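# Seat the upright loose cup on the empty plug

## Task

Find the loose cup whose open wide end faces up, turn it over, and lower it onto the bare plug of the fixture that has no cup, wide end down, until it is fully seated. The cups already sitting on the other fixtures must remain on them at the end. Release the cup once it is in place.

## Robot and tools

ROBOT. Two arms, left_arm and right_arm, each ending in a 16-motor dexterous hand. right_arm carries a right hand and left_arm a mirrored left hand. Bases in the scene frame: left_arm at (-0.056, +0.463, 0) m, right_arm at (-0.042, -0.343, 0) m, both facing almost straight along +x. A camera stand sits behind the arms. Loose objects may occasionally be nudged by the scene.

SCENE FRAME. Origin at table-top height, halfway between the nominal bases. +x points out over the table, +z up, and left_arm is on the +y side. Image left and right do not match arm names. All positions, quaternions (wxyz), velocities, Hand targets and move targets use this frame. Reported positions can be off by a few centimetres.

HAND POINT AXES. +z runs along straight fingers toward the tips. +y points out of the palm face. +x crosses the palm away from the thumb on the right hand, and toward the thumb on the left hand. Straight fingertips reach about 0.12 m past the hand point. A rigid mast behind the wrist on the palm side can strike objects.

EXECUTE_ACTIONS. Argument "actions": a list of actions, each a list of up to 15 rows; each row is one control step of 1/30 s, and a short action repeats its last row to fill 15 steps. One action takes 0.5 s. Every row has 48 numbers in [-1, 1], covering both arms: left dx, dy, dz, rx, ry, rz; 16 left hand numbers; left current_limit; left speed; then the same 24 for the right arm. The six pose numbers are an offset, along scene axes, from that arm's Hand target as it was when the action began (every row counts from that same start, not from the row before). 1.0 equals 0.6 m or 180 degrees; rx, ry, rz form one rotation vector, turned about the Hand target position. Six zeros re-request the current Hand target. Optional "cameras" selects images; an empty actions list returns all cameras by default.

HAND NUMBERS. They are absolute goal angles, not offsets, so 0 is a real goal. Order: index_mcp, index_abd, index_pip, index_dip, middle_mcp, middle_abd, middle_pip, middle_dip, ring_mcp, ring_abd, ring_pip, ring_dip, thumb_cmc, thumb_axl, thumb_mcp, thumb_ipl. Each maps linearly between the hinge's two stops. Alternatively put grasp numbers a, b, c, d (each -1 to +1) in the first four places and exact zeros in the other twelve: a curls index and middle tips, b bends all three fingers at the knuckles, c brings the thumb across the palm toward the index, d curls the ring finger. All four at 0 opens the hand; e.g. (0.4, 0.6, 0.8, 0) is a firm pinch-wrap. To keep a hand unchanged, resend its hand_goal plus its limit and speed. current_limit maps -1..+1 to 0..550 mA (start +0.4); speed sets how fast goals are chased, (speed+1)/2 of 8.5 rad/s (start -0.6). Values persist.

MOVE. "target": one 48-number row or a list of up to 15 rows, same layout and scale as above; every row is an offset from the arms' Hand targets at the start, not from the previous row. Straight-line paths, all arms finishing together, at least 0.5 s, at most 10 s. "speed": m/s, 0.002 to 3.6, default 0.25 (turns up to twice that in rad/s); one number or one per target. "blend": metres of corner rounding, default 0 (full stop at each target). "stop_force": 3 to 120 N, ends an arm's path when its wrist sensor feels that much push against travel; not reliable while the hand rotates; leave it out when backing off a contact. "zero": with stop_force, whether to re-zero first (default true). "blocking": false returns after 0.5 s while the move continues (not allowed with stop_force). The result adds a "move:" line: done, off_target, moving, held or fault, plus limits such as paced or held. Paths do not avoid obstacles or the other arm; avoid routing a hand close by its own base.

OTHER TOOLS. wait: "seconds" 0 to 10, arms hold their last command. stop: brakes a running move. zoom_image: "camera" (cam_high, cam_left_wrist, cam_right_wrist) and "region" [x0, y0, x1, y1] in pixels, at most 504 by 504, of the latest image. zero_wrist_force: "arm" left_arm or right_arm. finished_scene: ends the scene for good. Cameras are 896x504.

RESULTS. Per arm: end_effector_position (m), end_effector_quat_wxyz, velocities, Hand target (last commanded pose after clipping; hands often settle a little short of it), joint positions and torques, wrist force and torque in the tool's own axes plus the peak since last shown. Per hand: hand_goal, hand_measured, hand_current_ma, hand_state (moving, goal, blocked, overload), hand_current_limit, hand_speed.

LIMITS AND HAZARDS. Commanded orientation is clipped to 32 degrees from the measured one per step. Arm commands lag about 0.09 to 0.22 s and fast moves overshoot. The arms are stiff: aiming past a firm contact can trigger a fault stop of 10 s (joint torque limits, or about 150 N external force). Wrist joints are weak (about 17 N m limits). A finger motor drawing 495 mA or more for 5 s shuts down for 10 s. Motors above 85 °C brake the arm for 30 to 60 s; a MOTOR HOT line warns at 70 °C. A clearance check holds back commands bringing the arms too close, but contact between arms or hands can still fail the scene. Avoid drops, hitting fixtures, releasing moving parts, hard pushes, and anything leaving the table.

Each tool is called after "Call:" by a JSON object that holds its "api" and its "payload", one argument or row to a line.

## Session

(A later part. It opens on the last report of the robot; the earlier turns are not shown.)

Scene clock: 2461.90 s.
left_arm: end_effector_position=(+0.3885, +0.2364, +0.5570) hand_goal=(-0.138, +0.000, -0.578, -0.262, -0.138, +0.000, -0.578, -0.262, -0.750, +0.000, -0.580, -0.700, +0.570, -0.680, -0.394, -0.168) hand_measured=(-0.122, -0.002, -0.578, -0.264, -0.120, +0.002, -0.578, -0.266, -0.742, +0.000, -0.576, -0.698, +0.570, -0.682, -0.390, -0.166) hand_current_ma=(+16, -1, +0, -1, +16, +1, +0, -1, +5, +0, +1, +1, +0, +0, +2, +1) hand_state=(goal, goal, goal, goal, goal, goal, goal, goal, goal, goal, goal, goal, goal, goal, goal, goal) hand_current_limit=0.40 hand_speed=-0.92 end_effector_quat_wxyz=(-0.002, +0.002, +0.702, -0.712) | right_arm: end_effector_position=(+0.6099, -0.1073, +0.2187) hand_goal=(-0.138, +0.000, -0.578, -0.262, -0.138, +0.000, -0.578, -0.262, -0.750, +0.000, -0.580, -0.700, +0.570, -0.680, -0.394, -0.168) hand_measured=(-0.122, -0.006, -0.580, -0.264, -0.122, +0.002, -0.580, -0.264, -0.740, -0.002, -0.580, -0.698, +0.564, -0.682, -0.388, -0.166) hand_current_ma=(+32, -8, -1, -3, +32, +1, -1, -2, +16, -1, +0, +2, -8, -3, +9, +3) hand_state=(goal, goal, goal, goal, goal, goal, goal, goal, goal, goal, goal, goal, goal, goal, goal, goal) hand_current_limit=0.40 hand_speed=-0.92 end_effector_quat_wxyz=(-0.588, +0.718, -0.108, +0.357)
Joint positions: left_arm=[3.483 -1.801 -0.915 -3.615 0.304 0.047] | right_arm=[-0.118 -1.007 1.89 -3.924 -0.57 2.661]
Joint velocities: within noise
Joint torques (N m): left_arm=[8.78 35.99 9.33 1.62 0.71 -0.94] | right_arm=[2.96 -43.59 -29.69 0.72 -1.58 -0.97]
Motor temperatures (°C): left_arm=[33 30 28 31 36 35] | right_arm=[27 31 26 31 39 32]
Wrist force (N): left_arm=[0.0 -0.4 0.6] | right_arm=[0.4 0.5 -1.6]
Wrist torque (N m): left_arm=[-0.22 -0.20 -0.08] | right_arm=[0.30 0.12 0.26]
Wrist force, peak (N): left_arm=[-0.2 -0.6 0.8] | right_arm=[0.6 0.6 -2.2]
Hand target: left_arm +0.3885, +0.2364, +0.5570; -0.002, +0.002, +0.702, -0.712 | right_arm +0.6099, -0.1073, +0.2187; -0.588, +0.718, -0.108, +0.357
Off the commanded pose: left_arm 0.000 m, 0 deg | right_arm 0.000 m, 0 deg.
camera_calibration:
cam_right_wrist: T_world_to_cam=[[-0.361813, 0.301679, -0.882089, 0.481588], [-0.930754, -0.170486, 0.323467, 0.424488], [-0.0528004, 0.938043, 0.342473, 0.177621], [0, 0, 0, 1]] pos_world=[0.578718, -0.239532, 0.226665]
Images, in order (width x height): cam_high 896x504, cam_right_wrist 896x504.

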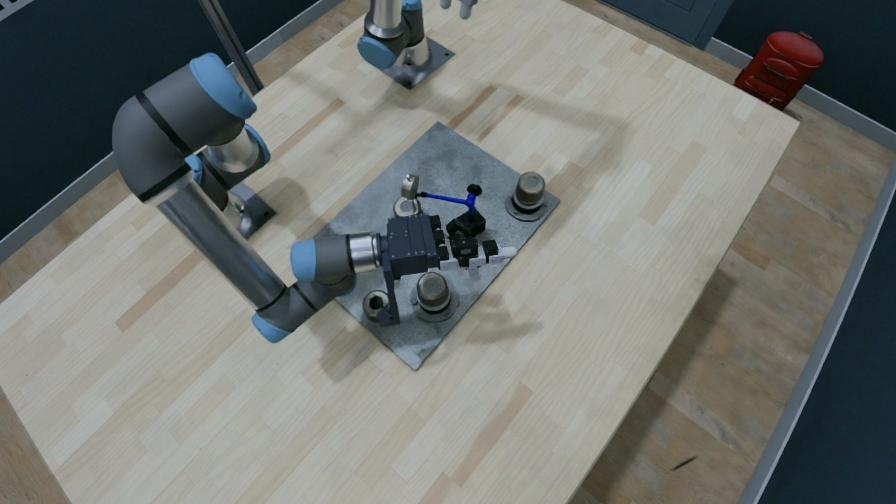

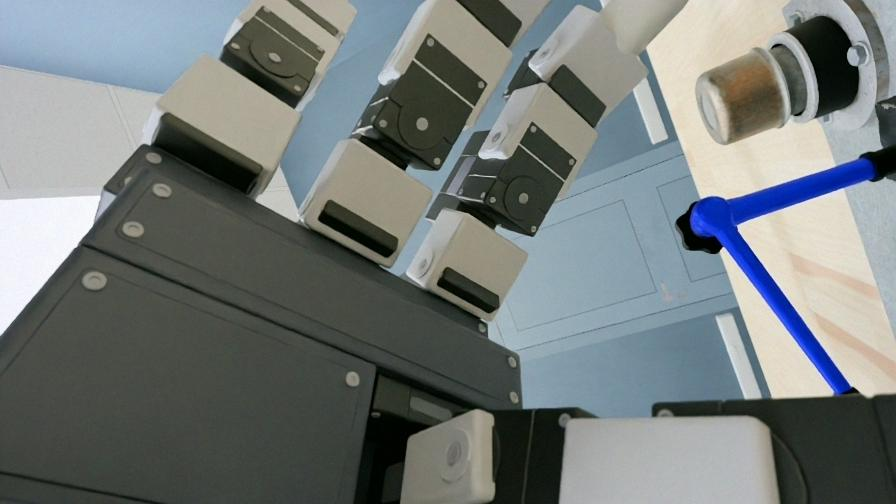

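Call:
{"api": "zoom_image", "payload": {
  "camera": "cam_high",
  "region": [460, 130, 600, 230]
}}

Call:
{"api": "zoom_image", "payload": {
  "camera": "cam_high",
  "region": [380, 240, 500, 340]
}}

Call:
{"api": "zoom_image", "payload": {
  "camera": "cam_right_wrist",
  "region": [660, 0, 896, 160]
}}

Scaled by 3.600 from the camera's 896x504 image, which has a finer 1280x720 frame.

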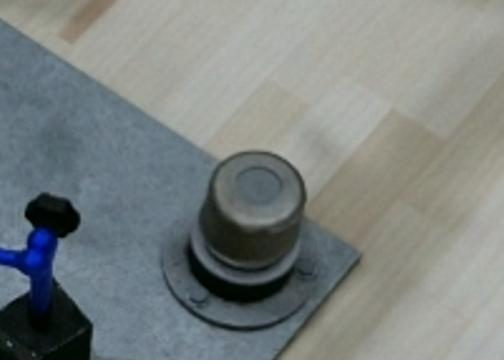

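Scaled by 4.200 from the camera's 896x504 image, which has a finer 1280x720 frame.

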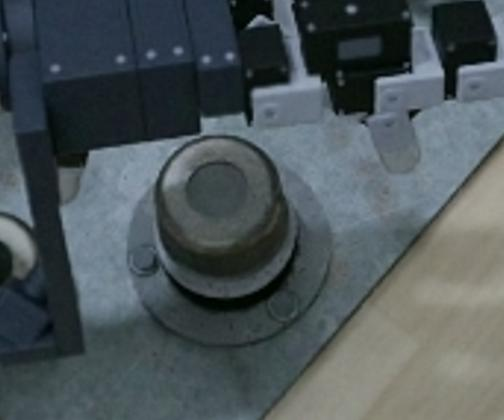

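Scaled by 2.136 from the camera's 896x504 image, which has a finer 1280x720 frame.

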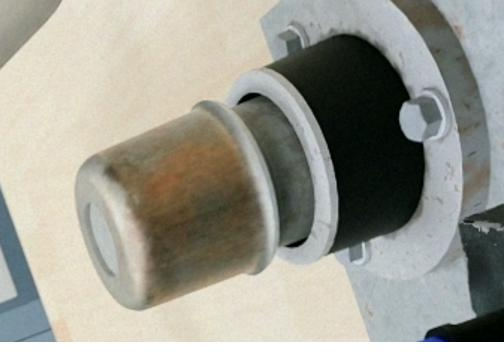

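Call:
{"api": "move", "payload": {
  "target": [
    [0,0,0,0,0,0,-0.137,0,-0.577,-0.261,-0.137,0,-0.577,-0.261,-0.75,0,-0.58,-0.70,0.571,-0.68,-0.393,-0.168,0.4,-0.92,0,0,0.133,0,0,0,-0.137,0,-0.577,-0.261,-0.137,0,-0.577,-0.261,-0.75,0,-0.58,-0.70,0.571,-0.68,-0.393,-0.168,0.4,-0.92],
    [0,0,0,0,0,0,-0.137,0,-0.577,-0.261,-0.137,0,-0.577,-0.261,-0.75,0,-0.58,-0.70,0.571,-0.68,-0.393,-0.168,0.4,-0.92,0.03,-0.22,0.133,-0.12,0,0,-0.137,0,-0.577,-0.261,-0.137,0,-0.577,-0.261,-0.75,0,-0.58,-0.70,0.571,-0.68,-0.393,-0.168,0.4,-0.92],
    [0,0,0,0,0,0,-0.137,0,-0.577,-0.261,-0.137,0,-0.577,-0.261,-0.75,0,-0.58,-0.70,0.571,-0.68,-0.393,-0.168,0.4,-0.92,0.05,-0.371,0.02,-0.25,0,0,-0.137,0,-0.577,-0.261,-0.137,0,-0.577,-0.261,-0.75,0,-0.58,-0.70,0.571,-0.68,-0.393,-0.168,0.4,-0.92]
  ],
  "speed": 0.25,
  "blend": 0.03,
  "cameras": ["cam_high","cam_right_wrist"]
}}

Scene clock: 2531.73 s.
left_arm: end_effector_position=(+0.3885, +0.2364, +0.5570) hand_goal=(-0.138, +0.000, -0.578, -0.262, -0.138, +0.000, -0.578, -0.262, -0.750, +0.000, -0.580, -0.700, +0.570, -0.680, -0.394, -0.168) hand_measured=(-0.122, -0.002, -0.578, -0.264, -0.120, +0.002, -0.578, -0.266, -0.742, +0.000, -0.576, -0.698, +0.570, -0.682, -0.390, -0.166) hand_current_ma=(+16, -1, +0, -1, +16, +1, +0, -1, +5, +0, +1, +1, +0, +0, +2, +1) hand_state=(goal, goal, goal, goal, goal, goal, goal, goal, goal, goal, goal, goal, goal, goal, goal, goal) hand_current_limit=0.40 hand_speed=-0.92 end_effector_quat_wxyz=(-0.002, +0.002, +0.702, -0.712) | right_arm: end_effector_position=(+0.6398, -0.3298, +0.2307) hand_goal=(-0.138, +0.000, -0.578, -0.262, -0.138, +0.000, -0.578, -0.262, -0.750, +0.000, -0.580, -0.700, +0.570, -0.680, -0.394, -0.168) hand_measured=(-0.136, -0.006, -0.580, -0.264, -0.136, +0.000, -0.578, -0.264, -0.740, -0.002, -0.580, -0.698, +0.564, -0.682, -0.388, -0.166) hand_current_ma=(+3, -7, -1, -3, +3, +0, -1, -2, +16, -1, +0, +2, -8, -2, +9, +3) hand_state=(goal, goal, goal, goal, goal, goal, goal, goal, goal, goal, goal, goal, goal, goal, goal, goal) hand_current_limit=0.40 hand_speed=-0.92 end_effector_quat_wxyz=(-0.269, +0.888, +0.037, +0.371)
Joint positions: left_arm=[3.483 -1.801 -0.915 -3.615 0.304 0.047] | right_arm=[-0.308 -1.315 1.901 -2.817 -0.825 1.437]
Joint torques (N m): left_arm=[9 35.42 9.56 1.75 0.42 -0.82] | right_arm=[-10.96 -24.32 -25.89 -0.19 -1.11 -1.86]
Wrist force (N): left_arm=[0.1 -0.4 0.6] | right_arm=[0.7 -0.6 -2.3]
Wrist torque (N m): left_arm=[-0.22 -0.20 -0.08] | right_arm=[0.21 0.03 0.22]
Wrist force, peak (N): left_arm=[-0.2 -0.9 0.6] | right_arm=[0.6 -0.3 -2.7]
Hand target: left_arm +0.3885, +0.2364, +0.5570; -0.002, +0.002, +0.702, -0.712 | right_arm +0.6399, -0.3299, +0.2307; -0.268, +0.888, +0.037, +0.371
Off the commanded pose: left_arm 0.000 m, 0 deg | right_arm 0.000 m, 0 deg.
move: done
camera_calibration:
cam_right_wrist: T_world_to_cam=[[-0.361975, -0.410251, -0.837059, 0.325015], [-0.930685, 0.108088, 0.349488, 0.496421], [-0.0529014, 0.905545, -0.42094, 0.54929], [0, 0, 0, 1]] pos_world=[0.608718, -0.417726, 0.329782]
Images, in order (width x height): cam_high 896x504, cam_right_wrist 896x504.

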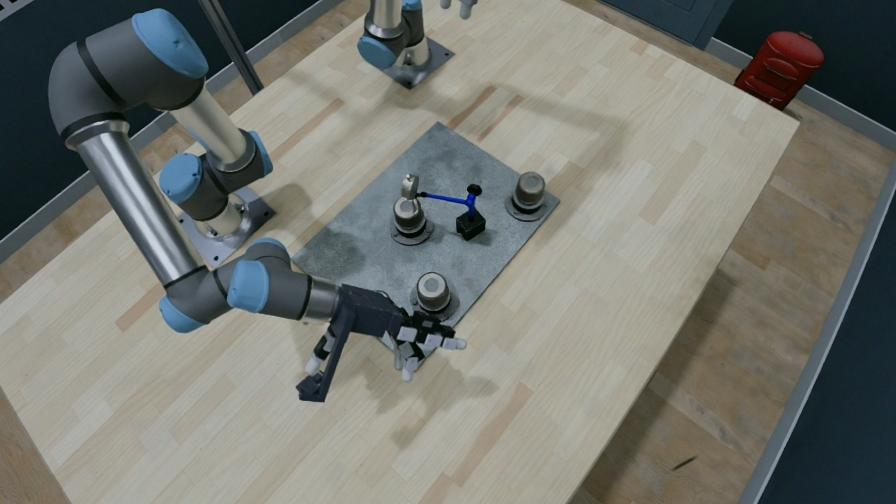

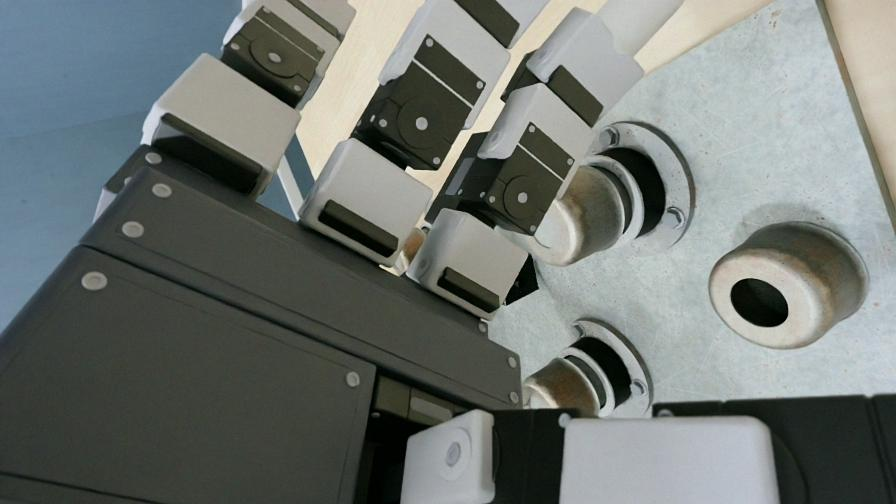

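Call:
{"api": "zoom_image", "payload": {
  "camera": "cam_right_wrist",
  "region": [500, 100, 710, 280]
}}

Call:
{"api": "zoom_image", "payload": {
  "camera": "cam_right_wrist",
  "region": [510, 300, 670, 430]
}}

Call:
{"api": "zoom_image", "payload": {
  "camera": "cam_high",
  "region": [380, 240, 500, 340]
}}

Scaled by 2.400 from the camera's 896x504 image, which has a finer 1280x720 frame.

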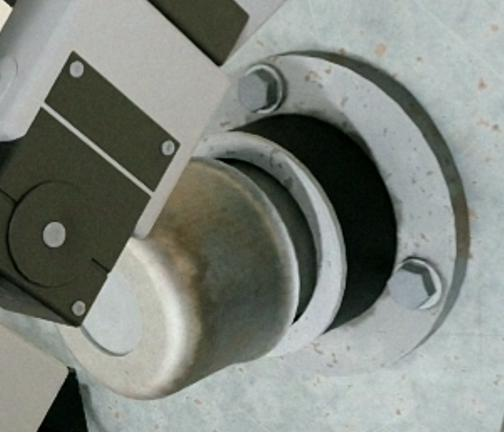

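Scaled by 3.150 from the camera's 896x504 image, which has a finer 1280x720 frame.

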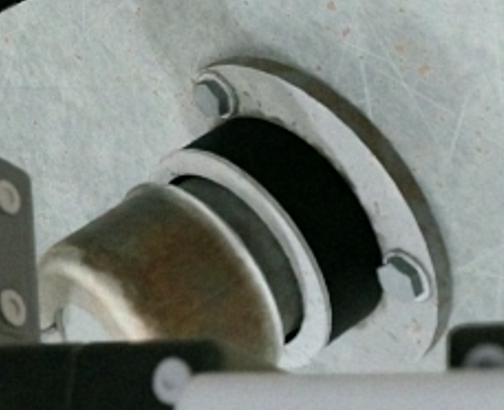

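Scaled by 4.200 from the camera's 896x504 image, which has a finer 1280x720 frame.

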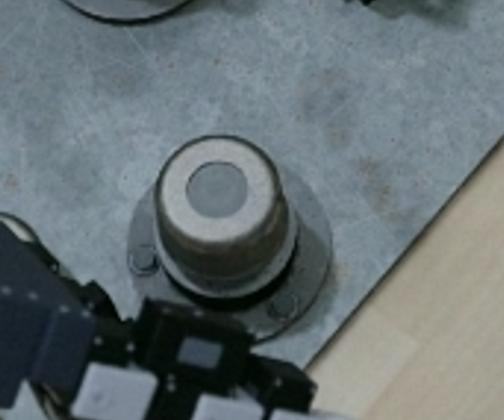

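Call:
{"api": "zoom_image", "payload": {
  "camera": "cam_right_wrist",
  "region": [570, 140, 670, 250]
}}

Call:
{"api": "zoom_image", "payload": {
  "camera": "cam_right_wrist",
  "region": [550, 330, 630, 420]
}}

Scaled by 4.582 from the camera's 896x504 image, which has a finer 1280x720 frame.

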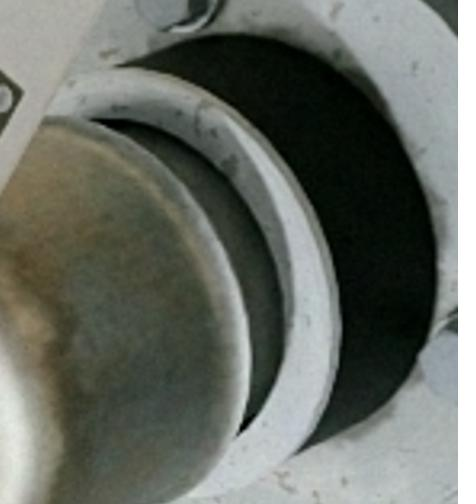

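Scaled by 5.600 from the camera's 896x504 image, which has a finer 1280x720 frame.

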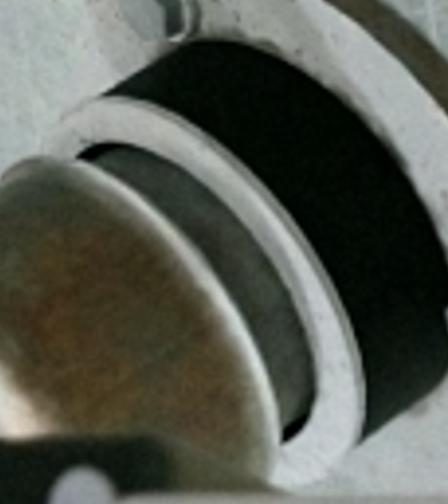

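Call:
{"api": "finished_scene", "payload": {

}}

The scene is finished: the task was done.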